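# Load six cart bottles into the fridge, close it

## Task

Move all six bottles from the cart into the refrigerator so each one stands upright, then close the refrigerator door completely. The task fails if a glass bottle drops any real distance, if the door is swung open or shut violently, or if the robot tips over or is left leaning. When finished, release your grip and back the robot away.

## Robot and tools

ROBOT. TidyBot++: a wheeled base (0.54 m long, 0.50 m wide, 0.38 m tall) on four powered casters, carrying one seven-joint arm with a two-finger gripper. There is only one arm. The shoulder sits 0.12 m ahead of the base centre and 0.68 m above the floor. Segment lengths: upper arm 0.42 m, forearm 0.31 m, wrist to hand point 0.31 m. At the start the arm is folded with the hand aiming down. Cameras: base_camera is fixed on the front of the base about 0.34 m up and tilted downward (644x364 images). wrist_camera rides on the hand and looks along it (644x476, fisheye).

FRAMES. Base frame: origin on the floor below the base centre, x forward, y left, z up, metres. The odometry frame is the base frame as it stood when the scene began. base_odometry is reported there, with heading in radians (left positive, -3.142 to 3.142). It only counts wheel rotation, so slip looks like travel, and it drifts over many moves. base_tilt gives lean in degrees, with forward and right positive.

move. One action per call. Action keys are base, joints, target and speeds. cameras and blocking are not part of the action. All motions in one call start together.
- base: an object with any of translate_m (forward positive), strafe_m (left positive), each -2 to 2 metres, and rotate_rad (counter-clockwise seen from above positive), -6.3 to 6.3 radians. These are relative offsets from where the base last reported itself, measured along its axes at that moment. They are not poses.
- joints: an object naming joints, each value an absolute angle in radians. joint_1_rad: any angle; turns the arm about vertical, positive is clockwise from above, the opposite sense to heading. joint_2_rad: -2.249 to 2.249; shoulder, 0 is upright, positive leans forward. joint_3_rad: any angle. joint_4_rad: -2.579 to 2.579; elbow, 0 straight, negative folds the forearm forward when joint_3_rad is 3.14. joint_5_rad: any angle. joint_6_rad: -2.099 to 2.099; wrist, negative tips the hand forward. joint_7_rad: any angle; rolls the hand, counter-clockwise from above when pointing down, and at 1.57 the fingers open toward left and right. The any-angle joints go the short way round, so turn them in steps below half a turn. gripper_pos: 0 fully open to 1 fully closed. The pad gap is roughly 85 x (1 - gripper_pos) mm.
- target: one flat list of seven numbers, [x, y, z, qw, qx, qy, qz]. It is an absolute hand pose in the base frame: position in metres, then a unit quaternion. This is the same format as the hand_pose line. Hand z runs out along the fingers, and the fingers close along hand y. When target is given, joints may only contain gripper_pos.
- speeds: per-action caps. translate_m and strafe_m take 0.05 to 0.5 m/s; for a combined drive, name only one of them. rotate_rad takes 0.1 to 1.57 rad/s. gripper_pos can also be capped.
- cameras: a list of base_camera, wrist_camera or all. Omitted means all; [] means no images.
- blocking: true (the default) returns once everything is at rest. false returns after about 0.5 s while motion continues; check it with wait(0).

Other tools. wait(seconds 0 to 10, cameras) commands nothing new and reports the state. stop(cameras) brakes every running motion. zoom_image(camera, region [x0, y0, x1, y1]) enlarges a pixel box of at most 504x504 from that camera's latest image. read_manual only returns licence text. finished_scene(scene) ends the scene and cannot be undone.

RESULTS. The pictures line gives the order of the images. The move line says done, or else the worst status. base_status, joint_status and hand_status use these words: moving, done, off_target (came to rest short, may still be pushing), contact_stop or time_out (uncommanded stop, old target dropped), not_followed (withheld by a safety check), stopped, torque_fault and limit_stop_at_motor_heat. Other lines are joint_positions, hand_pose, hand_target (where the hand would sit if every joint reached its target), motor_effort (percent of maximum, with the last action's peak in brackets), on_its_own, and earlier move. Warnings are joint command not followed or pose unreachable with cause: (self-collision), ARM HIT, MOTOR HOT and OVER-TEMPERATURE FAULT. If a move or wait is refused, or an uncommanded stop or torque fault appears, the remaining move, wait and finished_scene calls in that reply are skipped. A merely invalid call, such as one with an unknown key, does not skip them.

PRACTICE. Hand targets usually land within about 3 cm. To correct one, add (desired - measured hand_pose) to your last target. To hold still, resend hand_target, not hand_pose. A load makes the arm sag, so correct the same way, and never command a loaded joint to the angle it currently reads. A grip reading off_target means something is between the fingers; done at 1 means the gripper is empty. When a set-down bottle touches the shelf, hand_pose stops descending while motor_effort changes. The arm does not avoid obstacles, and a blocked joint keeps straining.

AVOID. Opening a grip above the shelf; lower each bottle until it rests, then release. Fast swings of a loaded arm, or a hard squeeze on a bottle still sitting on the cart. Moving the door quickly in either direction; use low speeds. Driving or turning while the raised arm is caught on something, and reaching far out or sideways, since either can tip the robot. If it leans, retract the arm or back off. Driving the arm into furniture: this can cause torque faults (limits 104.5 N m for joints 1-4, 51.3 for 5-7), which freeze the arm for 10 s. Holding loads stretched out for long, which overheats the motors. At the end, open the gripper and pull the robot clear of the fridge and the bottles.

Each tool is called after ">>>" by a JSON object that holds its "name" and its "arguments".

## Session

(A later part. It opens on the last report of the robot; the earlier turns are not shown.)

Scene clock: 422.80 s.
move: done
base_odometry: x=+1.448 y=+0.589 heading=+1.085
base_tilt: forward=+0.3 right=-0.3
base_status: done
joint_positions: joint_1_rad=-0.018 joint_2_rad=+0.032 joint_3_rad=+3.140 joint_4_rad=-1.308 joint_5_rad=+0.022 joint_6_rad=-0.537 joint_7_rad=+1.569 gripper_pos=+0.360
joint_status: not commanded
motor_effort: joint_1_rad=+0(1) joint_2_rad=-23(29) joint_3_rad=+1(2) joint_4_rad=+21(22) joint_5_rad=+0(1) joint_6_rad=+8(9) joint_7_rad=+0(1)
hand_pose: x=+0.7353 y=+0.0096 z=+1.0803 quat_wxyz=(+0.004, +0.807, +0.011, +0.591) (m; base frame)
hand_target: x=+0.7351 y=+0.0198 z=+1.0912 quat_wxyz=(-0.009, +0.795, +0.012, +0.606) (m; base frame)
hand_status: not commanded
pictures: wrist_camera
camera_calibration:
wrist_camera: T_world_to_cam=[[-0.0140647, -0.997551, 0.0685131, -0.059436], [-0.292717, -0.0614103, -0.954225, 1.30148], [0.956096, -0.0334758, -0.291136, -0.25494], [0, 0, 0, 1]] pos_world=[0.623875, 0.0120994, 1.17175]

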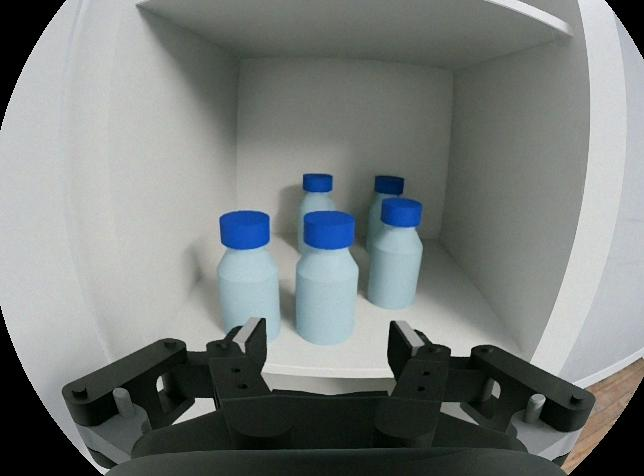

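>>> {"name": "move", "arguments": {"base": {"translate_m": -0.28}, "joints": {"joint_1_rad": 0, "gripper_pos": 0.33}, "cameras": []}}

>>> {"name": "move", "arguments": {"base": {"translate_m": -0.577, "strafe_m": 0.395, "rotate_rad": -2.154}, "speeds": {"translate_m": 0.4, "rotate_rad": 0.9}, "joints": {"joint_1_rad": 0, "joint_2_rad": 0.111, "joint_4_rad": -1.665, "joint_6_rad": -0.11}, "cameras": ["wrist_camera"]}}

Scene clock: 427.73 s.
move: done
base_odometry: x=+1.317 y=+0.342 heading=+1.085
base_tilt: forward=+0.3 right=-0.4
base_status: done
joint_positions: joint_1_rad=-0.009 joint_2_rad=+0.023 joint_3_rad=+3.140 joint_4_rad=-1.309 joint_5_rad=+0.022 joint_6_rad=-0.535 joint_7_rad=+1.569 gripper_pos=+0.330
joint_status: all done
motor_effort: joint_1_rad=+0(1) joint_2_rad=-23(27) joint_3_rad=+1(2) joint_4_rad=+22(22) joint_5_rad=-1(1) joint_6_rad=+8(9) joint_7_rad=+0(1)
hand_pose: x=+0.7318 y=+0.0041 z=+1.0859 quat_wxyz=(+0.006, +0.804, +0.008, +0.595) (m; base frame)
hand_target: x=+0.7354 y=+0.0013 z=+1.0912 quat_wxyz=(+0.000, +0.795, +0.000, +0.606) (m; base frame)
hand_status: not commanded
pictures: none
No camera images: "cameras" was empty.

Scene clock: 431.03 s.
move: done
base_odometry: x=+0.698 y=+0.016 heading=-1.069
base_tilt: forward=+0.4 right=-0.4
base_status: done
joint_positions: joint_1_rad=-0.005 joint_2_rad=+0.115 joint_3_rad=+3.143 joint_4_rad=-1.655 joint_5_rad=+0.022 joint_6_rad=-0.152 joint_7_rad=+1.569 gripper_pos=+0.330
joint_status: all done
motor_effort: joint_1_rad=+0(3) joint_2_rad=-27(30) joint_3_rad=+1(3) joint_4_rad=+21(23) joint_5_rad=+0(1) joint_6_rad=+8(10) joint_7_rad=+0(1)
hand_pose: x=+0.7678 y=+0.0026 z=+0.9301 quat_wxyz=(+0.006, +0.820, +0.009, +0.572) (m; base frame)
hand_target: x=+0.7693 y=+0.0013 z=+0.9394 quat_wxyz=(+0.000, +0.809, +0.000, +0.587) (m; base frame)
hand_status: not commanded
pictures: wrist_camera
camera_calibration:
wrist_camera: T_world_to_cam=[[-0.018169, -0.997372, 0.0701358, -0.0540525], [-0.336466, -0.0599569, -0.939785, 1.18733], [0.94152, -0.0406733, -0.334493, -0.278481], [0, 0, 0, 1]] pos_world=[0.660711, 0.00595146, 1.02648]

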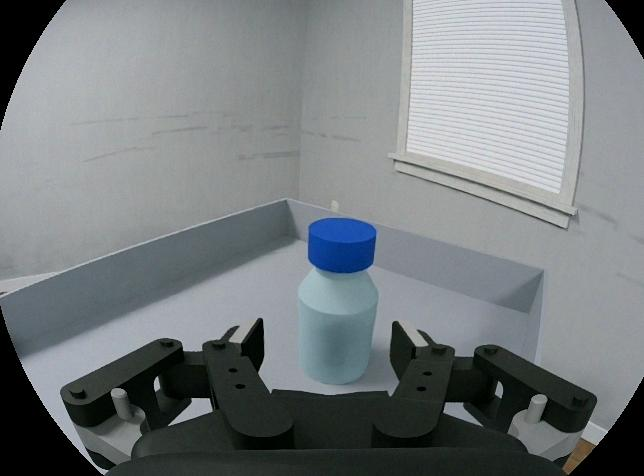

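>>> {"name": "move", "arguments": {"base": {"translate_m": 0.04, "strafe_m": -0.01}, "cameras": ["wrist_camera"]}}

Scene clock: 434.00 s.
move: done
base_odometry: x=+0.709 y=-0.024 heading=-1.070
base_tilt: forward=+0.4 right=-0.4
base_status: done
joint_positions: joint_1_rad=-0.005 joint_2_rad=+0.121 joint_3_rad=+3.143 joint_4_rad=-1.656 joint_5_rad=+0.022 joint_6_rad=-0.150 joint_7_rad=+1.569 gripper_pos=+0.330
joint_status: not commanded
motor_effort: joint_1_rad=+1(1) joint_2_rad=-26(29) joint_3_rad=+1(2) joint_4_rad=+21(23) joint_5_rad=+0(1) joint_6_rad=+8(9) joint_7_rad=+0(1)
hand_pose: x=+0.7692 y=+0.0024 z=+0.9270 quat_wxyz=(+0.006, +0.821, +0.009, +0.571) (m; base frame)
hand_target: x=+0.7693 y=+0.0013 z=+0.9394 quat_wxyz=(+0.000, +0.809, +0.000, +0.587) (m; base frame)
hand_status: not commanded
pictures: wrist_camera
camera_calibration:
wrist_camera: T_world_to_cam=[[-0.0181342, -0.997366, 0.0702256, -0.0540682], [-0.339831, -0.0599073, -0.938577, 1.18637], [0.940312, -0.0408852, -0.337849, -0.276768], [0, 0, 0, 1]] pos_world=[0.662433, 0.00583082, 1.02379]

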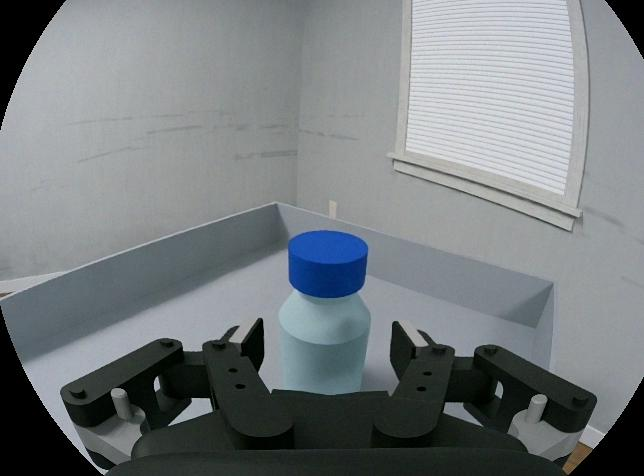

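w 79: depth .199 → .085.

>>> {"name": "move", "arguments": {"base": {"translate_m": 0.085}, "speeds": {"translate_m": 0.15}, "cameras": ["wrist_camera"]}}

>>> {"name": "move", "arguments": {"joints": {"gripper_pos": 0.6}, "cameras": ["wrist_camera"]}}

>>> {"name": "move", "arguments": {"joints": {"joint_2_rad": 0.106, "joint_4_rad": -0.976, "joint_6_rad": -0.826}, "cameras": ["wrist_camera"]}}

Scene clock: 437.03 s.
move: done
base_odometry: x=+0.750 y=-0.099 heading=-1.070
base_tilt: forward=+0.4 right=-0.4
base_status: done
joint_positions: joint_1_rad=-0.005 joint_2_rad=+0.120 joint_3_rad=+3.143 joint_4_rad=-1.656 joint_5_rad=+0.022 joint_6_rad=-0.149 joint_7_rad=+1.569 gripper_pos=+0.330
joint_status: not commanded
motor_effort: joint_1_rad=+0(1) joint_2_rad=-27(30) joint_3_rad=+1(2) joint_4_rad=+21(22) joint_5_rad=+0(1) joint_6_rad=+8(8) joint_7_rad=+0(1)
hand_pose: x=+0.7691 y=+0.0024 z=+0.9274 quat_wxyz=(+0.006, +0.821, +0.009, +0.571) (m; base frame)
hand_target: x=+0.7693 y=+0.0013 z=+0.9394 quat_wxyz=(+0.000, +0.809, +0.000, +0.587) (m; base frame)
hand_status: not commanded
pictures: wrist_camera
camera_calibration:
wrist_camera: T_world_to_cam=[[-0.0181943, -0.997367, 0.0701967, -0.0540238], [-0.338781, -0.0599055, -0.938956, 1.18628], [0.940689, -0.040865, -0.3368, -0.277747], [0, 0, 0, 1]] pos_world=[0.66218, 0.00583301, 1.02411]

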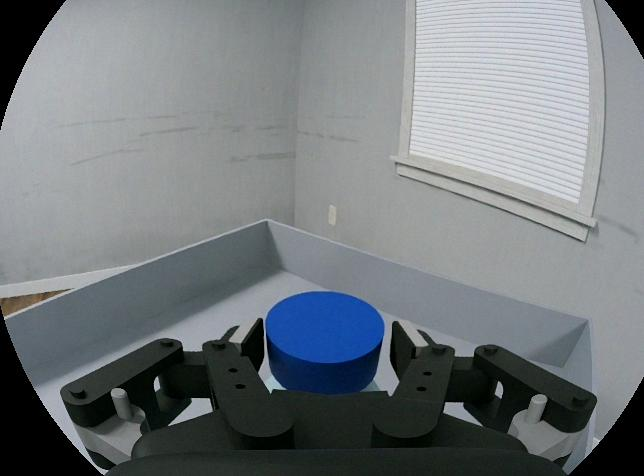

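Scene clock: 437.70 s.
move: off_target
base_odometry: x=+0.750 y=-0.099 heading=-1.070
base_tilt: forward=+0.4 right=-0.4
base_status: not commanded
joint_positions: joint_1_rad=-0.005 joint_2_rad=+0.120 joint_3_rad=+3.143 joint_4_rad=-1.657 joint_5_rad=+0.022 joint_6_rad=-0.147 joint_7_rad=+1.569 gripper_pos=+0.450
joint_status: gripper_pos off_target (ended at +0.450, target +0.600)
motor_effort: joint_1_rad=+1(3) joint_2_rad=-25(26) joint_3_rad=+1(3) joint_4_rad=+22(22) joint_5_rad=-1(1) joint_6_rad=+8(9) joint_7_rad=+1(1)
hand_pose: x=+0.7691 y=+0.0030 z=+0.9280 quat_wxyz=(+0.006, +0.820, +0.009, +0.572) (m; base frame)
hand_target: x=+0.7693 y=+0.0013 z=+0.9394 quat_wxyz=(+0.000, +0.809, +0.000, +0.587) (m; base frame)
hand_status: not commanded
pictures: wrist_camera
camera_calibration:
wrist_camera: T_world_to_cam=[[-0.0174322, -0.997391, 0.0700516, -0.0539763], [-0.337158, -0.0600948, -0.939528, 1.18609], [0.941287, -0.0399964, -0.335231, -0.27949], [0, 0, 0, 1]] pos_world=[0.662039, 0.00626367, 1.02445]

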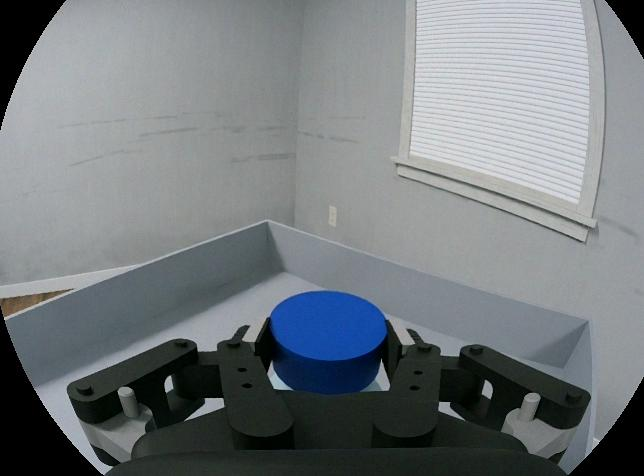

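Scene clock: 439.97 s.
move: off_target
base_odometry: x=+0.750 y=-0.099 heading=-1.070
base_tilt: forward=+0.4 right=-0.4
base_status: not commanded
joint_positions: joint_1_rad=-0.005 joint_2_rad=+0.146 joint_3_rad=+3.143 joint_4_rad=-1.021 joint_5_rad=+0.022 joint_6_rad=-0.797 joint_7_rad=+1.569 gripper_pos=+0.450
joint_status: joint_2_rad off_target (ended at +0.146, target +0.106); joint_4_rad off_target (ended at -1.021, target -0.976); the others done
motor_effort: joint_1_rad=+1(1) joint_2_rad=-32(37) joint_3_rad=+1(2) joint_4_rad=+24(30) joint_5_rad=+0(1) joint_6_rad=+12(13) joint_7_rad=-1(1)
hand_pose: x=+0.7570 y=-0.0009 z=+1.1024 quat_wxyz=(+0.009, +0.831, +0.003, +0.555) (m; base frame)
hand_target: x=+0.7348 y=+0.0013 z=+1.1448 quat_wxyz=(+0.000, +0.816, +0.000, +0.578) (m; base frame)
hand_status: not commanded
pictures: wrist_camera
camera_calibration:
wrist_camera: T_world_to_cam=[[-0.0285244, -0.997155, 0.0697795, -0.0615985], [-0.375446, -0.0540091, -0.925269, 1.35897], [0.926405, -0.0525912, -0.372838, -0.157064], [0, 0, 0, 1]] pos_world=[0.653967, 0.0037132, 1.20315]

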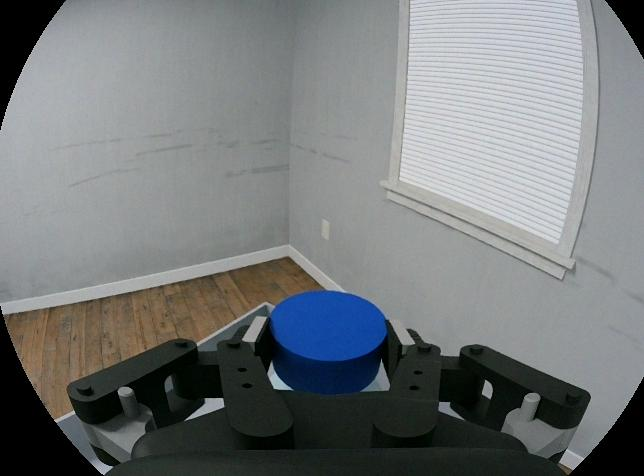

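>>> {"name": "move", "arguments": {"base": {"translate_m": -0.2}, "speeds": {"translate_m": 0.3}, "joints": {"joint_2_rad": 0.085, "joint_4_rad": -0.95, "joint_6_rad": -0.84}, "cameras": []}}

>>> {"name": "move", "arguments": {"base": {"translate_m": 0.099, "strafe_m": 0.831, "rotate_rad": 2.153}, "speeds": {"strafe_m": 0.35, "rotate_rad": 0.55}, "cameras": ["wrist_camera"]}}

Scene clock: 443.87 s.
move: off_target
base_odometry: x=+0.653 y=+0.077 heading=-1.071
base_tilt: forward=+0.4 right=-0.4
base_status: done
joint_positions: joint_1_rad=-0.005 joint_2_rad=+0.121 joint_3_rad=+3.142 joint_4_rad=-0.992 joint_5_rad=+0.022 joint_6_rad=-0.818 joint_7_rad=+1.569 gripper_pos=+0.450
joint_status: joint_4_rad off_target (ended at -0.992, target -0.950); the others done
motor_effort: joint_1_rad=+0(4) joint_2_rad=-30(38) joint_3_rad=+1(3) joint_4_rad=+24(27) joint_5_rad=+0(1) joint_6_rad=+12(13) joint_7_rad=+0(1)
hand_pose: x=+0.7429 y=-0.0010 z=+1.1290 quat_wxyz=(+0.009, +0.822, +0.003, +0.569) (m; base frame)
hand_target: x=+0.7220 y=+0.0013 z=+1.1683 quat_wxyz=(+0.000, +0.806, +0.000, +0.592) (m; base frame)
hand_status: not commanded
pictures: none
No camera images: "cameras" was empty.

Scene clock: 448.60 s.
move: done
base_odometry: x=+1.430 y=+0.388 heading=+1.082
base_tilt: forward=+0.4 right=-0.4
base_status: done
joint_positions: joint_1_rad=+0.001 joint_2_rad=+0.127 joint_3_rad=+3.141 joint_4_rad=-0.992 joint_5_rad=+0.022 joint_6_rad=-0.818 joint_7_rad=+1.569 gripper_pos=+0.450
joint_status: not commanded
motor_effort: joint_1_rad=+1(6) joint_2_rad=-31(35) joint_3_rad=+1(4) joint_4_rad=+25(26) joint_5_rad=+0(3) joint_6_rad=+12(13) joint_7_rad=+0(1)
hand_pose: x=+0.7457 y=-0.0037 z=+1.1250 quat_wxyz=(+0.010, +0.824, +0.001, +0.566) (m; base frame)
hand_target: x=+0.7220 y=+0.0013 z=+1.1683 quat_wxyz=(+0.000, +0.806, +0.000, +0.592) (m; base frame)
hand_status: not commanded
pictures: wrist_camera
camera_calibration:
wrist_camera: T_world_to_cam=[[-0.0347948, -0.997054, 0.0683563, -0.0599996], [-0.351007, -0.0518484, -0.934936, 1.36809], [0.935726, -0.0565244, -0.348168, -0.173028], [0, 0, 0, 1]] pos_world=[0.640026, 0.00132988, 1.22293]

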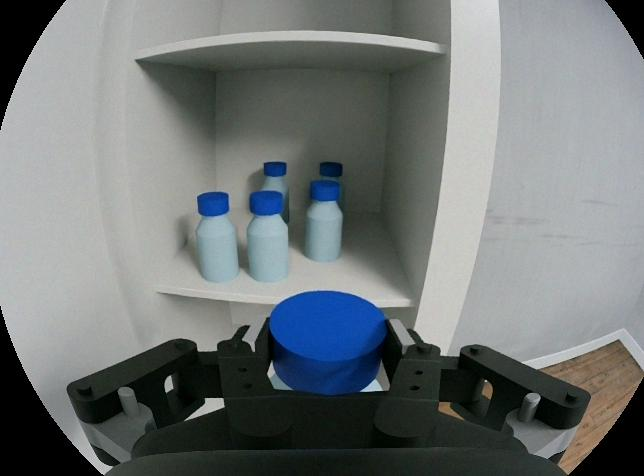

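>>> {"name": "move", "arguments": {"base": {"translate_m": 0.2}, "speeds": {"translate_m": 0.25}, "cameras": ["wrist_camera"]}}

Scene clock: 453.00 s.
move: done
base_odometry: x=+1.524 y=+0.565 heading=+1.083
base_tilt: forward=+0.4 right=-0.4
base_status: done
joint_positions: joint_1_rad=+0.001 joint_2_rad=+0.126 joint_3_rad=+3.141 joint_4_rad=-0.991 joint_5_rad=+0.022 joint_6_rad=-0.819 joint_7_rad=+1.569 gripper_pos=+0.450
joint_status: not commanded
motor_effort: joint_1_rad=+0(1) joint_2_rad=-30(35) joint_3_rad=+1(1) joint_4_rad=+24(27) joint_5_rad=-1(1) joint_6_rad=+12(13) joint_7_rad=+1(1)
hand_pose: x=+0.7449 y=-0.0037 z=+1.1260 quat_wxyz=(+0.010, +0.824, +0.001, +0.567) (m; base frame)
hand_target: x=+0.7220 y=+0.0013 z=+1.1683 quat_wxyz=(+0.000, +0.806, +0.000, +0.592) (m; base frame)
hand_status: not commanded
pictures: wrist_camera
camera_calibration:
wrist_camera: T_world_to_cam=[[-0.034888, -0.997054, 0.0683107, -0.0599757], [-0.350026, -0.0518323, -0.935305, 1.36843], [0.93609, -0.0565414, -0.347187, -0.17338], [0, 0, 0, 1]] pos_world=[0.639193, 0.00132677, 1.2238]

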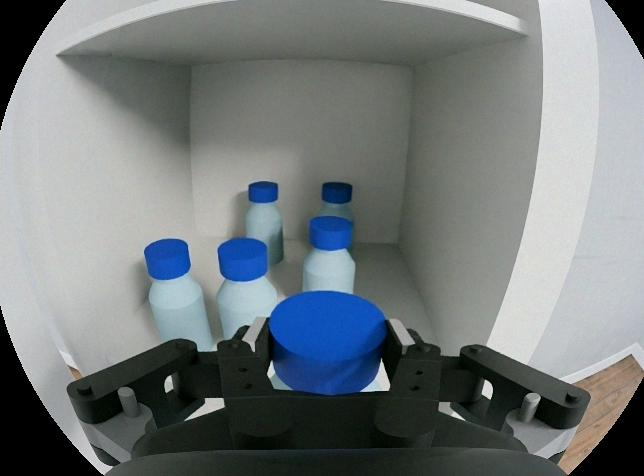

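>>> {"name": "move", "arguments": {"base": {"translate_m": 0.155, "strafe_m": -0.005}, "speeds": {"translate_m": 0.15}, "cameras": ["wrist_camera"]}}

>>> {"name": "move", "arguments": {"joints": {"joint_1_rad": 0, "joint_2_rad": 0.05, "joint_4_rad": -1.18, "joint_6_rad": -0.625}, "cameras": ["wrist_camera"]}}

Scene clock: 457.27 s.
move: done
base_odometry: x=+1.601 y=+0.700 heading=+1.083
base_tilt: forward=+0.4 right=-0.4
base_status: done
joint_positions: joint_1_rad=+0.001 joint_2_rad=+0.125 joint_3_rad=+3.141 joint_4_rad=-0.990 joint_5_rad=+0.022 joint_6_rad=-0.820 joint_7_rad=+1.569 gripper_pos=+0.450
joint_status: not commanded
motor_effort: joint_1_rad=+1(2) joint_2_rad=-30(35) joint_3_rad=+1(1) joint_4_rad=+24(26) joint_5_rad=+0(1) joint_6_rad=+12(13) joint_7_rad=+0(1)
hand_pose: x=+0.7447 y=-0.0037 z=+1.1263 quat_wxyz=(+0.010, +0.824, +0.001, +0.567) (m; base frame)
hand_target: x=+0.7220 y=+0.0013 z=+1.1683 quat_wxyz=(+0.000, +0.806, +0.000, +0.592) (m; base frame)
hand_status: not commanded
pictures: wrist_camera
camera_calibration:
wrist_camera: T_world_to_cam=[[-0.0349128, -0.997054, 0.0682986, -0.0599776], [-0.349948, -0.051817, -0.935335, 1.36865], [0.936118, -0.0565562, -0.347108, -0.173189], [0, 0, 0, 1]] pos_world=[0.638987, 0.0013234, 1.22412]

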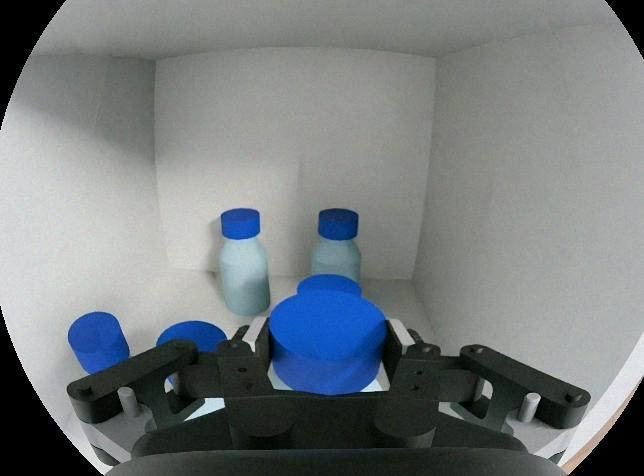

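Scene clock: 458.50 s.
move: off_target
base_odometry: x=+1.601 y=+0.700 heading=+1.083
base_tilt: forward=+0.4 right=-0.4
base_status: not commanded
joint_positions: joint_1_rad=+0.001 joint_2_rad=+0.096 joint_3_rad=+3.141 joint_4_rad=-1.186 joint_5_rad=+0.022 joint_6_rad=-0.684 joint_7_rad=+1.569 gripper_pos=+0.450
joint_status: joint_2_rad off_target (ended at +0.096, target +0.050); the others done
motor_effort: joint_1_rad=+0(1) joint_2_rad=-29(32) joint_3_rad=+1(1) joint_4_rad=+24(26) joint_5_rad=-1(1) joint_6_rad=+10(13) joint_7_rad=+0(1)
hand_pose: x=+0.7479 y=-0.0030 z=+1.0707 quat_wxyz=(+0.010, +0.832, +0.002, +0.555) (m; base frame)
hand_target: x=+0.7351 y=+0.0013 z=+1.1198 quat_wxyz=(+0.000, +0.800, +0.000, +0.600) (m; base frame)
hand_status: not commanded
pictures: wrist_camera
camera_calibration:
wrist_camera: T_world_to_cam=[[-0.0300929, -0.997067, 0.0703674, -0.0611905], [-0.3772, -0.053866, -0.924564, 1.3266], [0.925643, -0.0543655, -0.374473, -0.158278], [0, 0, 0, 1]] pos_world=[0.645061, 0.00184259, 1.17156]

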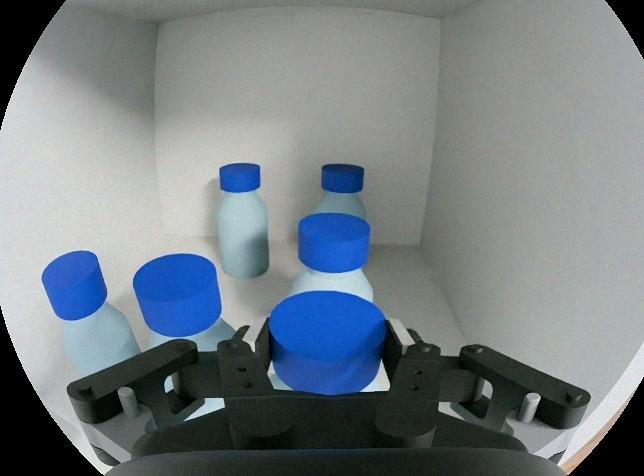

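>>> {"name": "move", "arguments": {"joints": {"joint_2_rad":0.03,"joint_4_rad":-1.25,"joint_6_rad":-0.565}}}

>>> {"name": "move", "arguments": {"joints": {"joint_2_rad":0.024,"joint_4_rad":-1.318,"joint_6_rad":-0.497}}}

Scene clock: 465.63 s.
move: done
base_odometry: x=+1.601 y=+0.700 heading=+1.083
base_tilt: forward=+0.4 right=-0.4
base_status: not commanded
joint_positions: joint_1_rad=+0.001 joint_2_rad=+0.068 joint_3_rad=+3.141 joint_4_rad=-1.251 joint_5_rad=+0.022 joint_6_rad=-0.617 joint_7_rad=+1.569 gripper_pos=+0.450
joint_status: all done
motor_effort: joint_1_rad=+0(2) joint_2_rad=-27(29) joint_3_rad=+0(1) joint_4_rad=+24(25) joint_5_rad=-1(2) joint_6_rad=+9(11) joint_7_rad=+0(1)
hand_pose: x=+0.7429 y=-0.0027 z=+1.0689 quat_wxyz=(+0.010, +0.824, +0.003, +0.567) (m; base frame)
hand_target: x=+0.7325 y=+0.0013 z=+1.1082 quat_wxyz=(+0.000, +0.797, +0.000, +0.604) (m; base frame)
hand_status: not commanded
pictures: base_camera, wrist_camera
camera_calibration:
wrist_camera: T_world_to_cam=[[-0.0309406, -0.997074, 0.0698966, -0.0598144], [-0.349547, -0.0547205, -0.935319, 1.31404], [0.936408, -0.0533715, -0.346831, -0.19182], [0, 0, 0, 1]] pos_world=[0.637088, 0.0020276, 1.16669]

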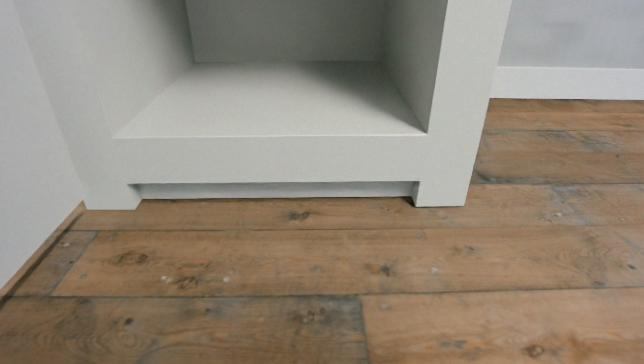

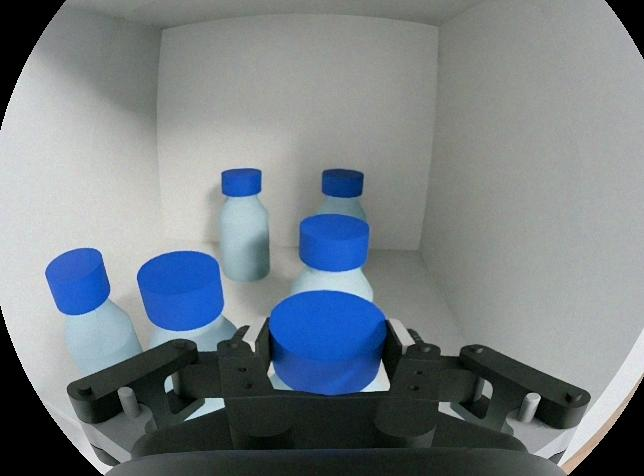

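Scene clock: 466.43 s.
move: done
base_odometry: x=+1.601 y=+0.700 heading=+1.083
base_tilt: forward=+0.4 right=-0.4
base_status: not commanded
joint_positions: joint_1_rad=+0.001 joint_2_rad=+0.048 joint_3_rad=+3.141 joint_4_rad=-1.309 joint_5_rad=+0.022 joint_6_rad=-0.544 joint_7_rad=+1.569 gripper_pos=+0.450
joint_status: all done
motor_effort: joint_1_rad=-2(3) joint_2_rad=-25(27) joint_3_rad=-1(2) joint_4_rad=+22(23) joint_5_rad=-2(3) joint_6_rad=+9(10) joint_7_rad=-1(2)
hand_pose: x=+0.7408 y=-0.0024 z=+1.0680 quat_wxyz=(+0.010, +0.814, +0.003, +0.581) (m; base frame)
hand_target: x=+0.7354 y=+0.0013 z=+1.0913 quat_wxyz=(+0.000, +0.795, +0.000, +0.606) (m; base frame)
hand_status: not commanded
pictures: base_camera, wrist_camera
camera_calibration:
wrist_camera: T_world_to_cam=[[-0.0320254, -0.997088, 0.0692026, -0.0579718], [-0.316601, -0.0555525, -0.946931, 1.30045], [0.948018, -0.0522355, -0.3139, -0.233916], [0, 0, 0, 1]] pos_world=[0.631624, 0.00222136, 1.16202]

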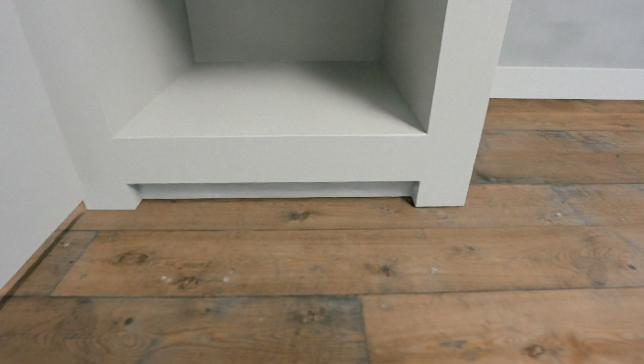

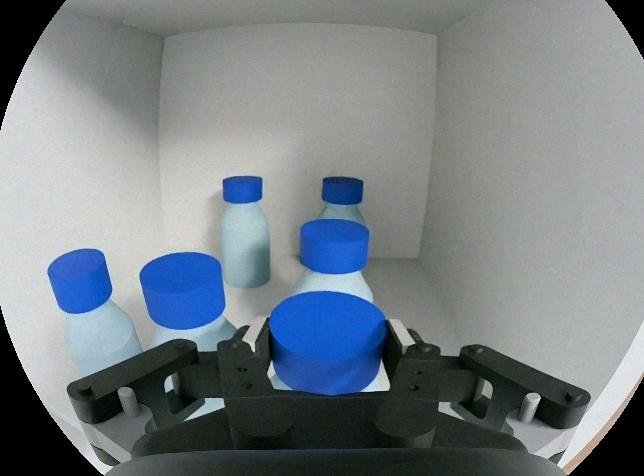

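>>> {"name": "move", "arguments": {"joints": {"gripper_pos":0.36}, "cameras": ["wrist_camera"]}}

Scene clock: 468.67 s.
move: done
base_odometry: x=+1.601 y=+0.700 heading=+1.083
base_tilt: forward=+0.4 right=-0.3
base_status: not commanded
joint_positions: joint_1_rad=+0.001 joint_2_rad=+0.047 joint_3_rad=+3.141 joint_4_rad=-1.309 joint_5_rad=+0.022 joint_6_rad=-0.537 joint_7_rad=+1.569 gripper_pos=+0.360
joint_status: all done
motor_effort: joint_1_rad=+0(3) joint_2_rad=-24(25) joint_3_rad=+1(2) joint_4_rad=+21(23) joint_5_rad=+0(3) joint_6_rad=+8(9) joint_7_rad=+0(1)
hand_pose: x=+0.7410 y=-0.0022 z=+1.0706 quat_wxyz=(+0.009, +0.811, +0.004, +0.584) (m; base frame)
hand_target: x=+0.7354 y=+0.0013 z=+1.0913 quat_wxyz=(+0.000, +0.795, +0.000, +0.606) (m; base frame)
hand_status: not commanded
pictures: wrist_camera
camera_calibration:
wrist_camera: T_world_to_cam=[[-0.0320663, -0.997103, 0.0689767, -0.0576153], [-0.309126, -0.0557345, -0.949386, 1.30007], [0.95048, -0.0517658, -0.306443, -0.24311], [0, 0, 0, 1]] pos_world=[0.631109, 0.00242557, 1.16374]

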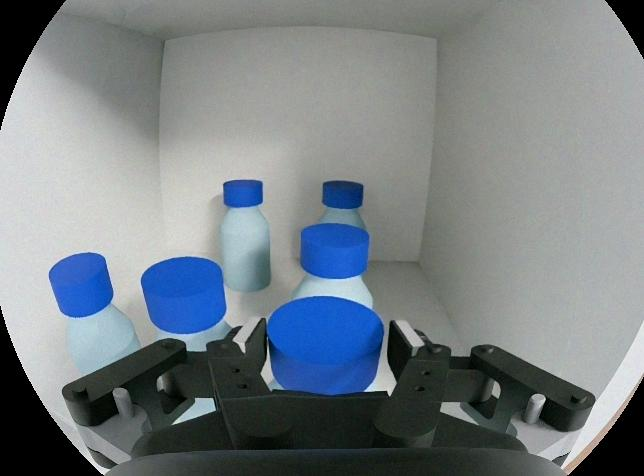

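>>> {"name": "move", "arguments": {"base": {"translate_m":-0.2}, "speeds": {"translate_m":0.12}}}

Scene clock: 473.27 s.
move: done
base_odometry: x=+1.507 y=+0.523 heading=+1.083
base_tilt: forward=+0.4 right=-0.4
base_status: done
joint_positions: joint_1_rad=+0.001 joint_2_rad=+0.033 joint_3_rad=+3.141 joint_4_rad=-1.310 joint_5_rad=+0.022 joint_6_rad=-0.536 joint_7_rad=+1.569 gripper_pos=+0.360
joint_status: not commanded
motor_effort: joint_1_rad=+1(1) joint_2_rad=-23(29) joint_3_rad=+1(1) joint_4_rad=+21(23) joint_5_rad=-1(1) joint_6_rad=+9(9) joint_7_rad=+0(1)
hand_pose: x=+0.7356 y=-0.0022 z=+1.0794 quat_wxyz=(+0.009, +0.807, +0.003, +0.590) (m; base frame)
hand_target: x=+0.7354 y=+0.0013 z=+1.0913 quat_wxyz=(+0.000, +0.795, +0.000, +0.606) (m; base frame)
hand_status: not commanded
pictures: base_camera, wrist_camera
camera_calibration:
wrist_camera: T_world_to_cam=[[-0.0330563, -0.997102, 0.0685159, -0.0571604], [-0.29517, -0.055756, -0.953817, 1.30128], [0.954873, -0.0517535, -0.292472, -0.253591], [0, 0, 0, 1]] pos_world=[0.624357, 0.00243507, 1.17093]

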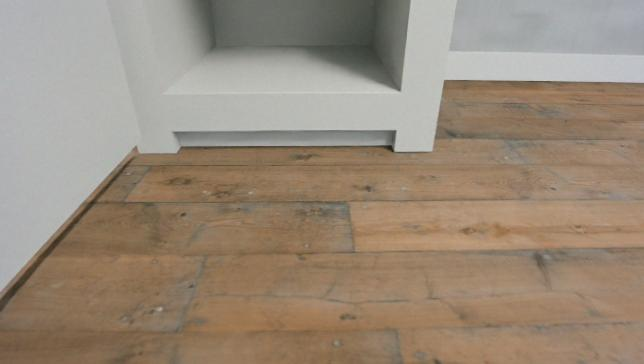

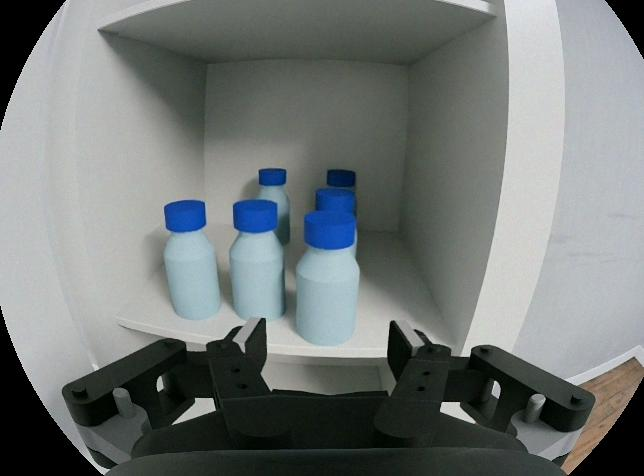

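>>> {"name": "move", "arguments": {"base": {"translate_m":-0.38}, "joints": {"joint_1_rad":0,"joint_2_rad":-0.3,"joint_3_rad":3.1416,"joint_4_rad":-2.2,"joint_5_rad":0,"joint_6_rad":-0.6,"gripper_pos":1.0}}}

>>> {"name": "move", "arguments": {"base": {"strafe_m":1.35}}}

Scene clock: 487.13 s.
move: done
base_odometry: x=+1.329 y=+0.187 heading=+1.084
base_tilt: forward=+0.3 right=-0.4
base_status: done
joint_positions: joint_1_rad=+0.001 joint_2_rad=-0.280 joint_3_rad=+3.141 joint_4_rad=-2.188 joint_5_rad=+0.022 joint_6_rad=-0.551 joint_7_rad=+1.569 gripper_pos=+0.999
joint_status: all done
motor_effort: joint_1_rad=+0(1) joint_2_rad=-10(27) joint_3_rad=+1(2) joint_4_rad=+19(22) joint_5_rad=-1(2) joint_6_rad=+6(9) joint_7_rad=+0(1)
hand_pose: x=+0.4956 y=-0.0022 z=+0.7404 quat_wxyz=(+0.008, +0.942, +0.006, +0.334) (m; base frame)
hand_target: x=+0.4784 y=+0.0014 z=+0.7327 quat_wxyz=(+0.000, +0.949, +0.000, +0.315) (m; base frame)
hand_status: not commanded
pictures: base_camera, wrist_camera
camera_calibration:
wrist_camera: T_world_to_cam=[[0.00966228, -0.99708, 0.0757556, -0.0684638], [-0.770489, -0.0557132, -0.635014, 0.906623], [0.63738, -0.0522331, -0.768777, 0.386471], [0, 0, 0, 1]] pos_world=[0.452875, 0.00243361, 0.878015]

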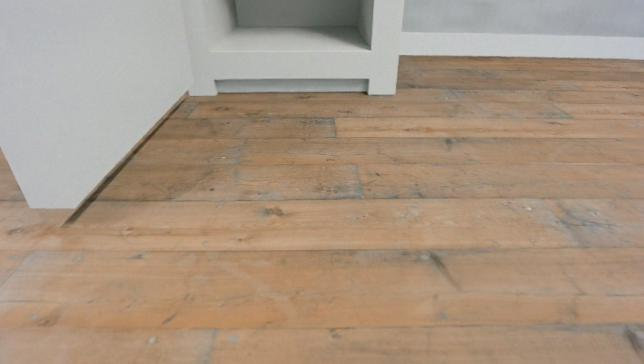

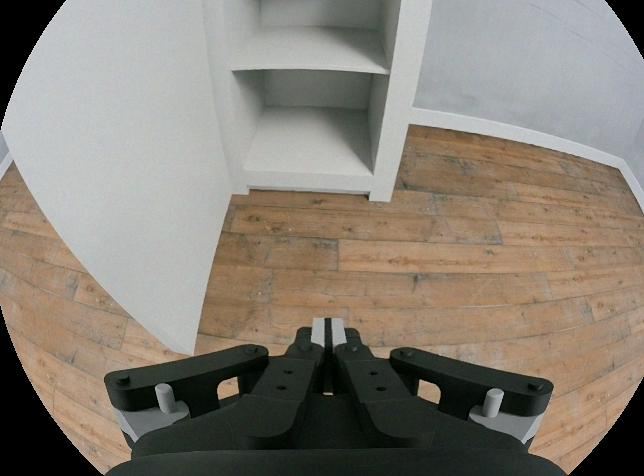

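Scene clock: 490.87 s.
move: done
base_odometry: x=+0.136 y=+0.819 heading=+1.084
base_tilt: forward=+0.4 right=-0.4
base_status: done
joint_positions: joint_1_rad=+0.001 joint_2_rad=-0.281 joint_3_rad=+3.141 joint_4_rad=-2.188 joint_5_rad=+0.022 joint_6_rad=-0.551 joint_7_rad=+1.569 gripper_pos=+0.999
joint_status: not commanded
motor_effort: joint_1_rad=+1(1) joint_2_rad=-10(10) joint_3_rad=+1(3) joint_4_rad=+19(20) joint_5_rad=+0(1) joint_6_rad=+6(6) joint_7_rad=+0(1)
hand_pose: x=+0.4954 y=-0.0023 z=+0.7408 quat_wxyz=(+0.008, +0.942, +0.006, +0.335) (m; base frame)
hand_target: x=+0.4784 y=+0.0014 z=+0.7327 quat_wxyz=(+0.000, +0.949, +0.000, +0.315) (m; base frame)
hand_status: not commanded
pictures: base_camera, wrist_camera
camera_calibration:
wrist_camera: T_world_to_cam=[[0.00952137, -0.997081, 0.0757517, -0.0684452], [-0.769804, -0.0556587, -0.635849, 0.907085], [0.638209, -0.0522598, -0.768087, 0.385947], [0, 0, 0, 1]] pos_world=[0.452615, 0.00241131, 0.878395]

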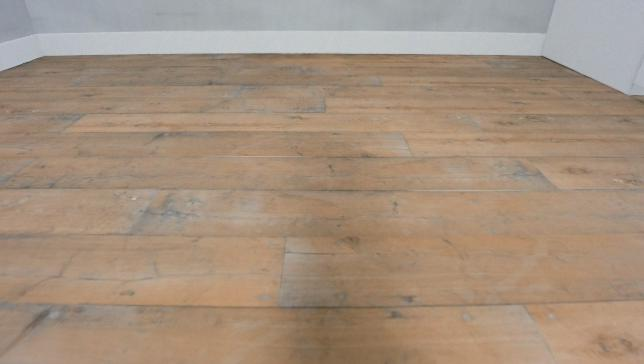

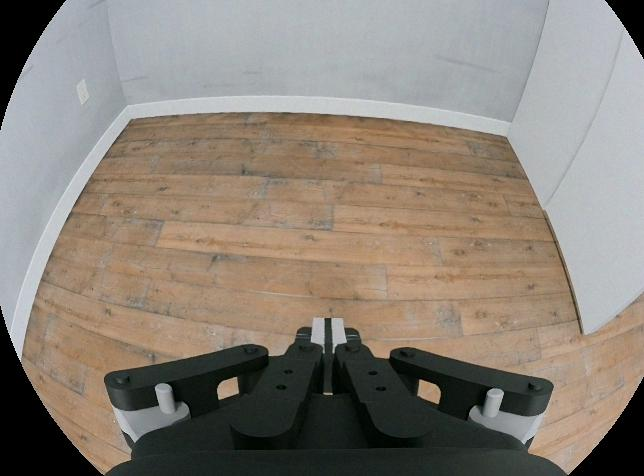

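>>> {"name": "move", "arguments": {"base": {"translate_m":0.9}}}

>>> {"name": "move", "arguments": {"base": {"rotate_rad":-1.571}}}

>>> {"name": "move", "arguments": {"joints": {"joint_1_rad":0,"joint_2_rad":0.016,"joint_3_rad":3.1416,"joint_4_rad":-1.42,"joint_5_rad":0,"joint_6_rad":-0.395,"joint_7_rad":1.57,"gripper_pos":1.0}}}

Scene clock: 496.43 s.
move: done
base_odometry: x=+0.558 y=+1.615 heading=+1.084
base_tilt: forward=+0.4 right=-0.4
base_status: done
joint_positions: joint_1_rad=+0.001 joint_2_rad=-0.291 joint_3_rad=+3.141 joint_4_rad=-2.190 joint_5_rad=+0.022 joint_6_rad=-0.553 joint_7_rad=+1.569 gripper_pos=+0.999
joint_status: not commanded
motor_effort: joint_1_rad=+0(1) joint_2_rad=-10(12) joint_3_rad=+1(2) joint_4_rad=+19(20) joint_5_rad=+0(1) joint_6_rad=+6(6) joint_7_rad=+1(1)
hand_pose: x=+0.4939 y=-0.0023 z=+0.7433 quat_wxyz=(+0.008, +0.941, +0.006, +0.338) (m; base frame)
hand_target: x=+0.4784 y=+0.0014 z=+0.7327 quat_wxyz=(+0.000, +0.949, +0.000, +0.315) (m; base frame)
hand_status: not commanded
pictures: base_camera, wrist_camera
camera_calibration:
wrist_camera: T_world_to_cam=[[0.00901215, -0.99708, 0.0758301, -0.0684346], [-0.765831, -0.0556433, -0.64063, 0.909076], [0.642979, -0.0522996, -0.764096, 0.383496], [0, 0, 0, 1]] pos_world=[0.450235, 0.00240594, 0.880599]

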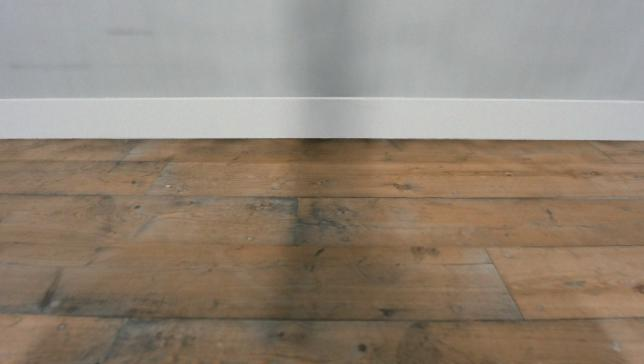

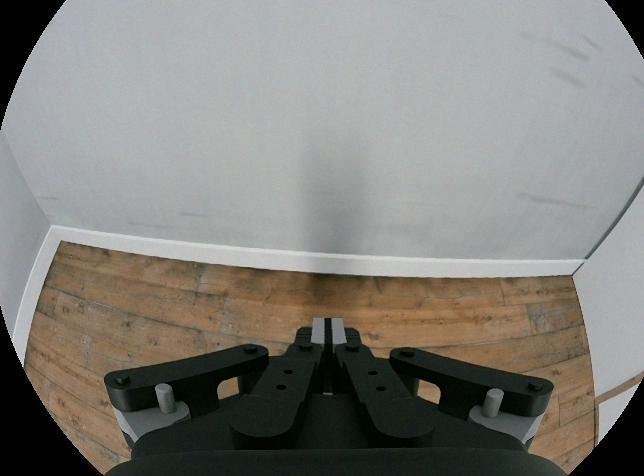

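Scene clock: 498.73 s.
move: done
base_odometry: x=+0.558 y=+1.615 heading=-0.487
base_tilt: forward=+0.4 right=-0.4
base_status: done
joint_positions: joint_1_rad=+0.001 joint_2_rad=-0.291 joint_3_rad=+3.143 joint_4_rad=-2.190 joint_5_rad=+0.022 joint_6_rad=-0.553 joint_7_rad=+1.569 gripper_pos=+0.999
joint_status: not commanded
motor_effort: joint_1_rad=+1(2) joint_2_rad=-9(11) joint_3_rad=+1(3) joint_4_rad=+20(20) joint_5_rad=+0(1) joint_6_rad=+6(6) joint_7_rad=+0(1)
hand_pose: x=+0.4939 y=-0.0029 z=+0.7433 quat_wxyz=(+0.008, +0.941, +0.005, +0.338) (m; base frame)
hand_target: x=+0.4784 y=+0.0014 z=+0.7327 quat_wxyz=(+0.000, +0.949, +0.000, +0.315) (m; base frame)
hand_status: not commanded
pictures: base_camera, wrist_camera
camera_calibration:
wrist_camera: T_world_to_cam=[[0.00732646, -0.997131, 0.0753346, -0.0678968], [-0.765923, -0.0540302, -0.640658, 0.909125], [0.64289, -0.0530068, -0.764122, 0.383517], [0, 0, 0, 1]] pos_world=[0.450258, 0.00174715, 0.880606]

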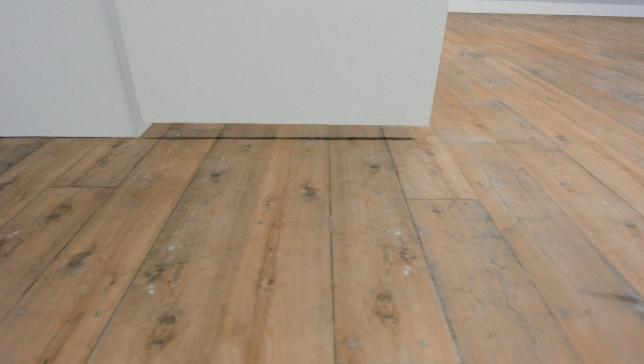

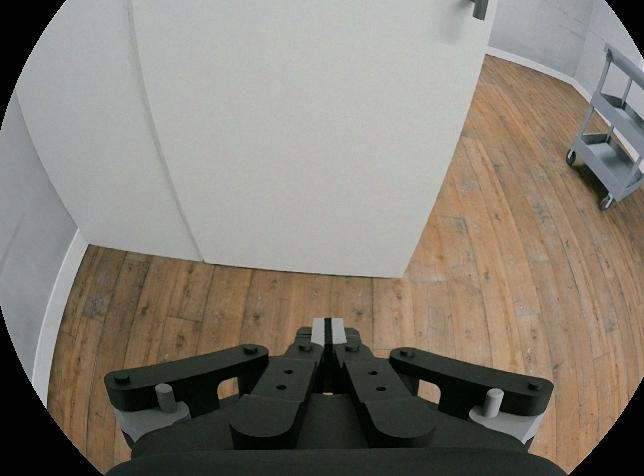

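Scene clock: 500.80 s.
move: done
base_odometry: x=+0.558 y=+1.615 heading=-0.487
base_tilt: forward=+0.4 right=-0.4
base_status: not commanded
joint_positions: joint_1_rad=+0.001 joint_2_rad=+0.003 joint_3_rad=+3.143 joint_4_rad=-1.438 joint_5_rad=+0.022 joint_6_rad=-0.438 joint_7_rad=+1.569 gripper_pos=+0.999
joint_status: all done
motor_effort: joint_1_rad=+0(1) joint_2_rad=-22(23) joint_3_rad=+1(2) joint_4_rad=+21(22) joint_5_rad=+0(2) joint_6_rad=+9(9) joint_7_rad=+0(1)
hand_pose: x=+0.7286 y=-0.0027 z=+1.0490 quat_wxyz=(+0.010, +0.807, +0.004, +0.590) (m; base frame)
hand_target: x=+0.7381 y=+0.0013 z=+1.0647 quat_wxyz=(+0.000, +0.793, +0.000, +0.609) (m; base frame)
hand_status: not commanded
pictures: base_camera, wrist_camera
camera_calibration:
wrist_camera: T_world_to_cam=[[-0.0327397, -0.997083, 0.0689415, -0.056498], [-0.295557, -0.056235, -0.953669, 1.27037], [0.954764, -0.0515989, -0.292853, -0.255304], [0, 0, 0, 1]] pos_world=[0.617372, 0.00193279, 1.14064]

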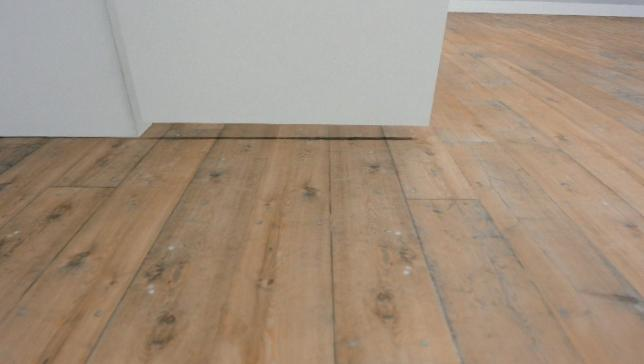

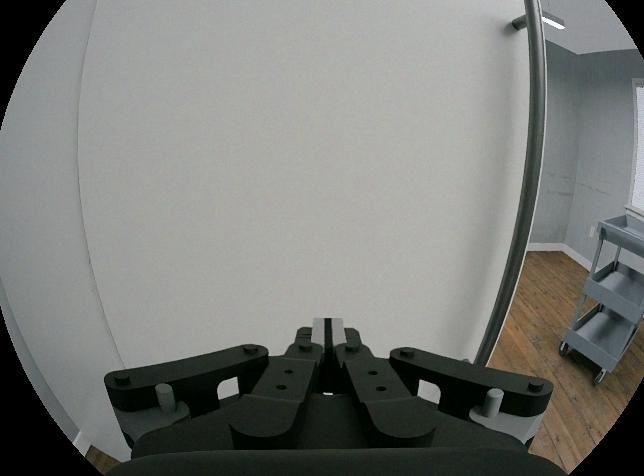

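>>> {"name": "move", "arguments": {"base": {"translate_m":0.18}, "speeds": {"translate_m":0.15}}}

>>> {"name": "move", "arguments": {"base": {"translate_m":0.08}, "speeds": {"translate_m":0.06}}}

Scene clock: 507.83 s.
move: done
base_odometry: x=+0.717 y=+1.530 heading=-0.488
base_tilt: forward=+0.4 right=-0.4
base_status: done
joint_positions: joint_1_rad=+0.001 joint_2_rad=+0.019 joint_3_rad=+3.143 joint_4_rad=-1.437 joint_5_rad=+0.022 joint_6_rad=-0.435 joint_7_rad=+1.569 gripper_pos=+0.999
joint_status: not commanded
motor_effort: joint_1_rad=+0(1) joint_2_rad=-23(26) joint_3_rad=+1(2) joint_4_rad=+22(22) joint_5_rad=-1(1) joint_6_rad=+9(9) joint_7_rad=+0(1)
hand_pose: x=+0.7348 y=-0.0027 z=+1.0409 quat_wxyz=(+0.010, +0.811, +0.004, +0.586) (m; base frame)
hand_target: x=+0.7381 y=+0.0013 z=+1.0647 quat_wxyz=(+0.000, +0.793, +0.000, +0.609) (m; base frame)
hand_status: not commanded
pictures: base_camera, wrist_camera
camera_calibration:
wrist_camera: T_world_to_cam=[[-0.0318619, -0.997085, 0.0693212, -0.0567583], [-0.306695, -0.0562572, -0.950144, 1.26892], [0.951274, -0.0515338, -0.304009, -0.24943], [0, 0, 0, 1]] pos_world=[0.624638, 0.00193873, 1.13376]

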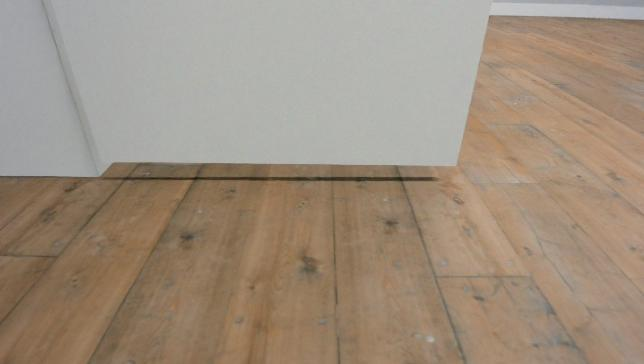

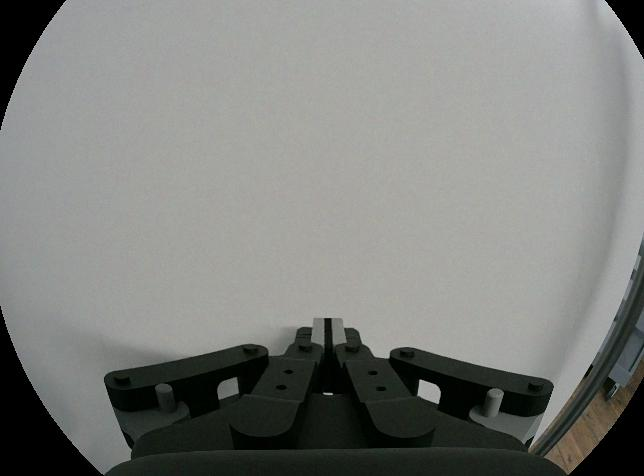

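Scene clock: 509.63 s.
move: done
base_odometry: x=+0.788 y=+1.493 heading=-0.488
base_tilt: forward=+0.4 right=-0.4
base_status: done
joint_positions: joint_1_rad=+0.001 joint_2_rad=+0.014 joint_3_rad=+3.144 joint_4_rad=-1.434 joint_5_rad=+0.022 joint_6_rad=-0.415 joint_7_rad=+1.569 gripper_pos=+0.999
joint_status: not commanded
motor_effort: joint_1_rad=+1(3) joint_2_rad=-23(26) joint_3_rad=+1(2) joint_4_rad=+21(30) joint_5_rad=-1(2) joint_6_rad=+8(20) joint_7_rad=+0(1)
hand_pose: x=+0.7350 y=-0.0034 z=+1.0514 quat_wxyz=(+0.010, +0.802, +0.003, +0.597) (m; base frame)
hand_target: x=+0.7381 y=+0.0013 z=+1.0647 quat_wxyz=(+0.000, +0.793, +0.000, +0.609) (m; base frame)
hand_status: not commanded
pictures: base_camera, wrist_camera
camera_calibration:
wrist_camera: T_world_to_cam=[[-0.0347037, -0.997045, 0.0685406, -0.0552962], [-0.280492, -0.0561083, -0.958215, 1.26821], [0.959229, -0.0524787, -0.277716, -0.279929], [0, 0, 0, 1]] pos_world=[0.622321, 0.00133425, 1.14127]

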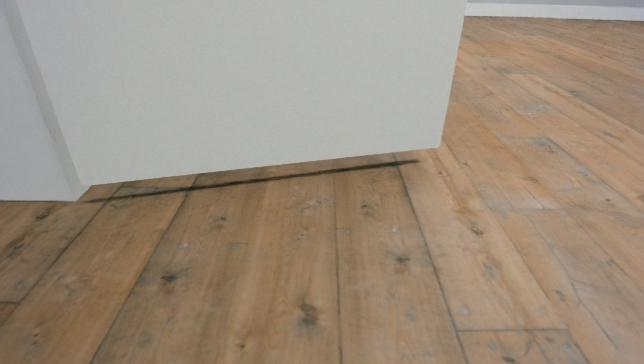

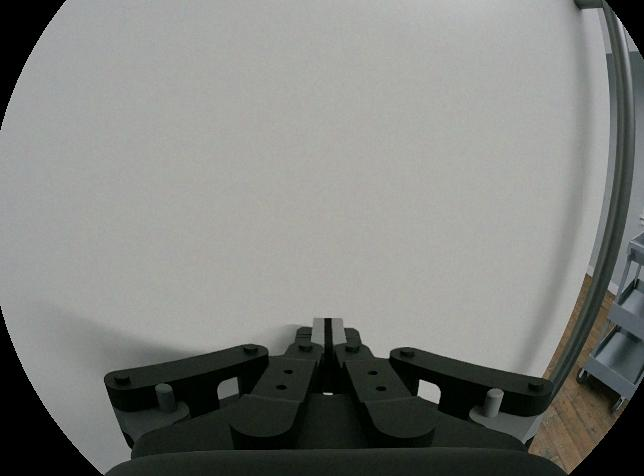

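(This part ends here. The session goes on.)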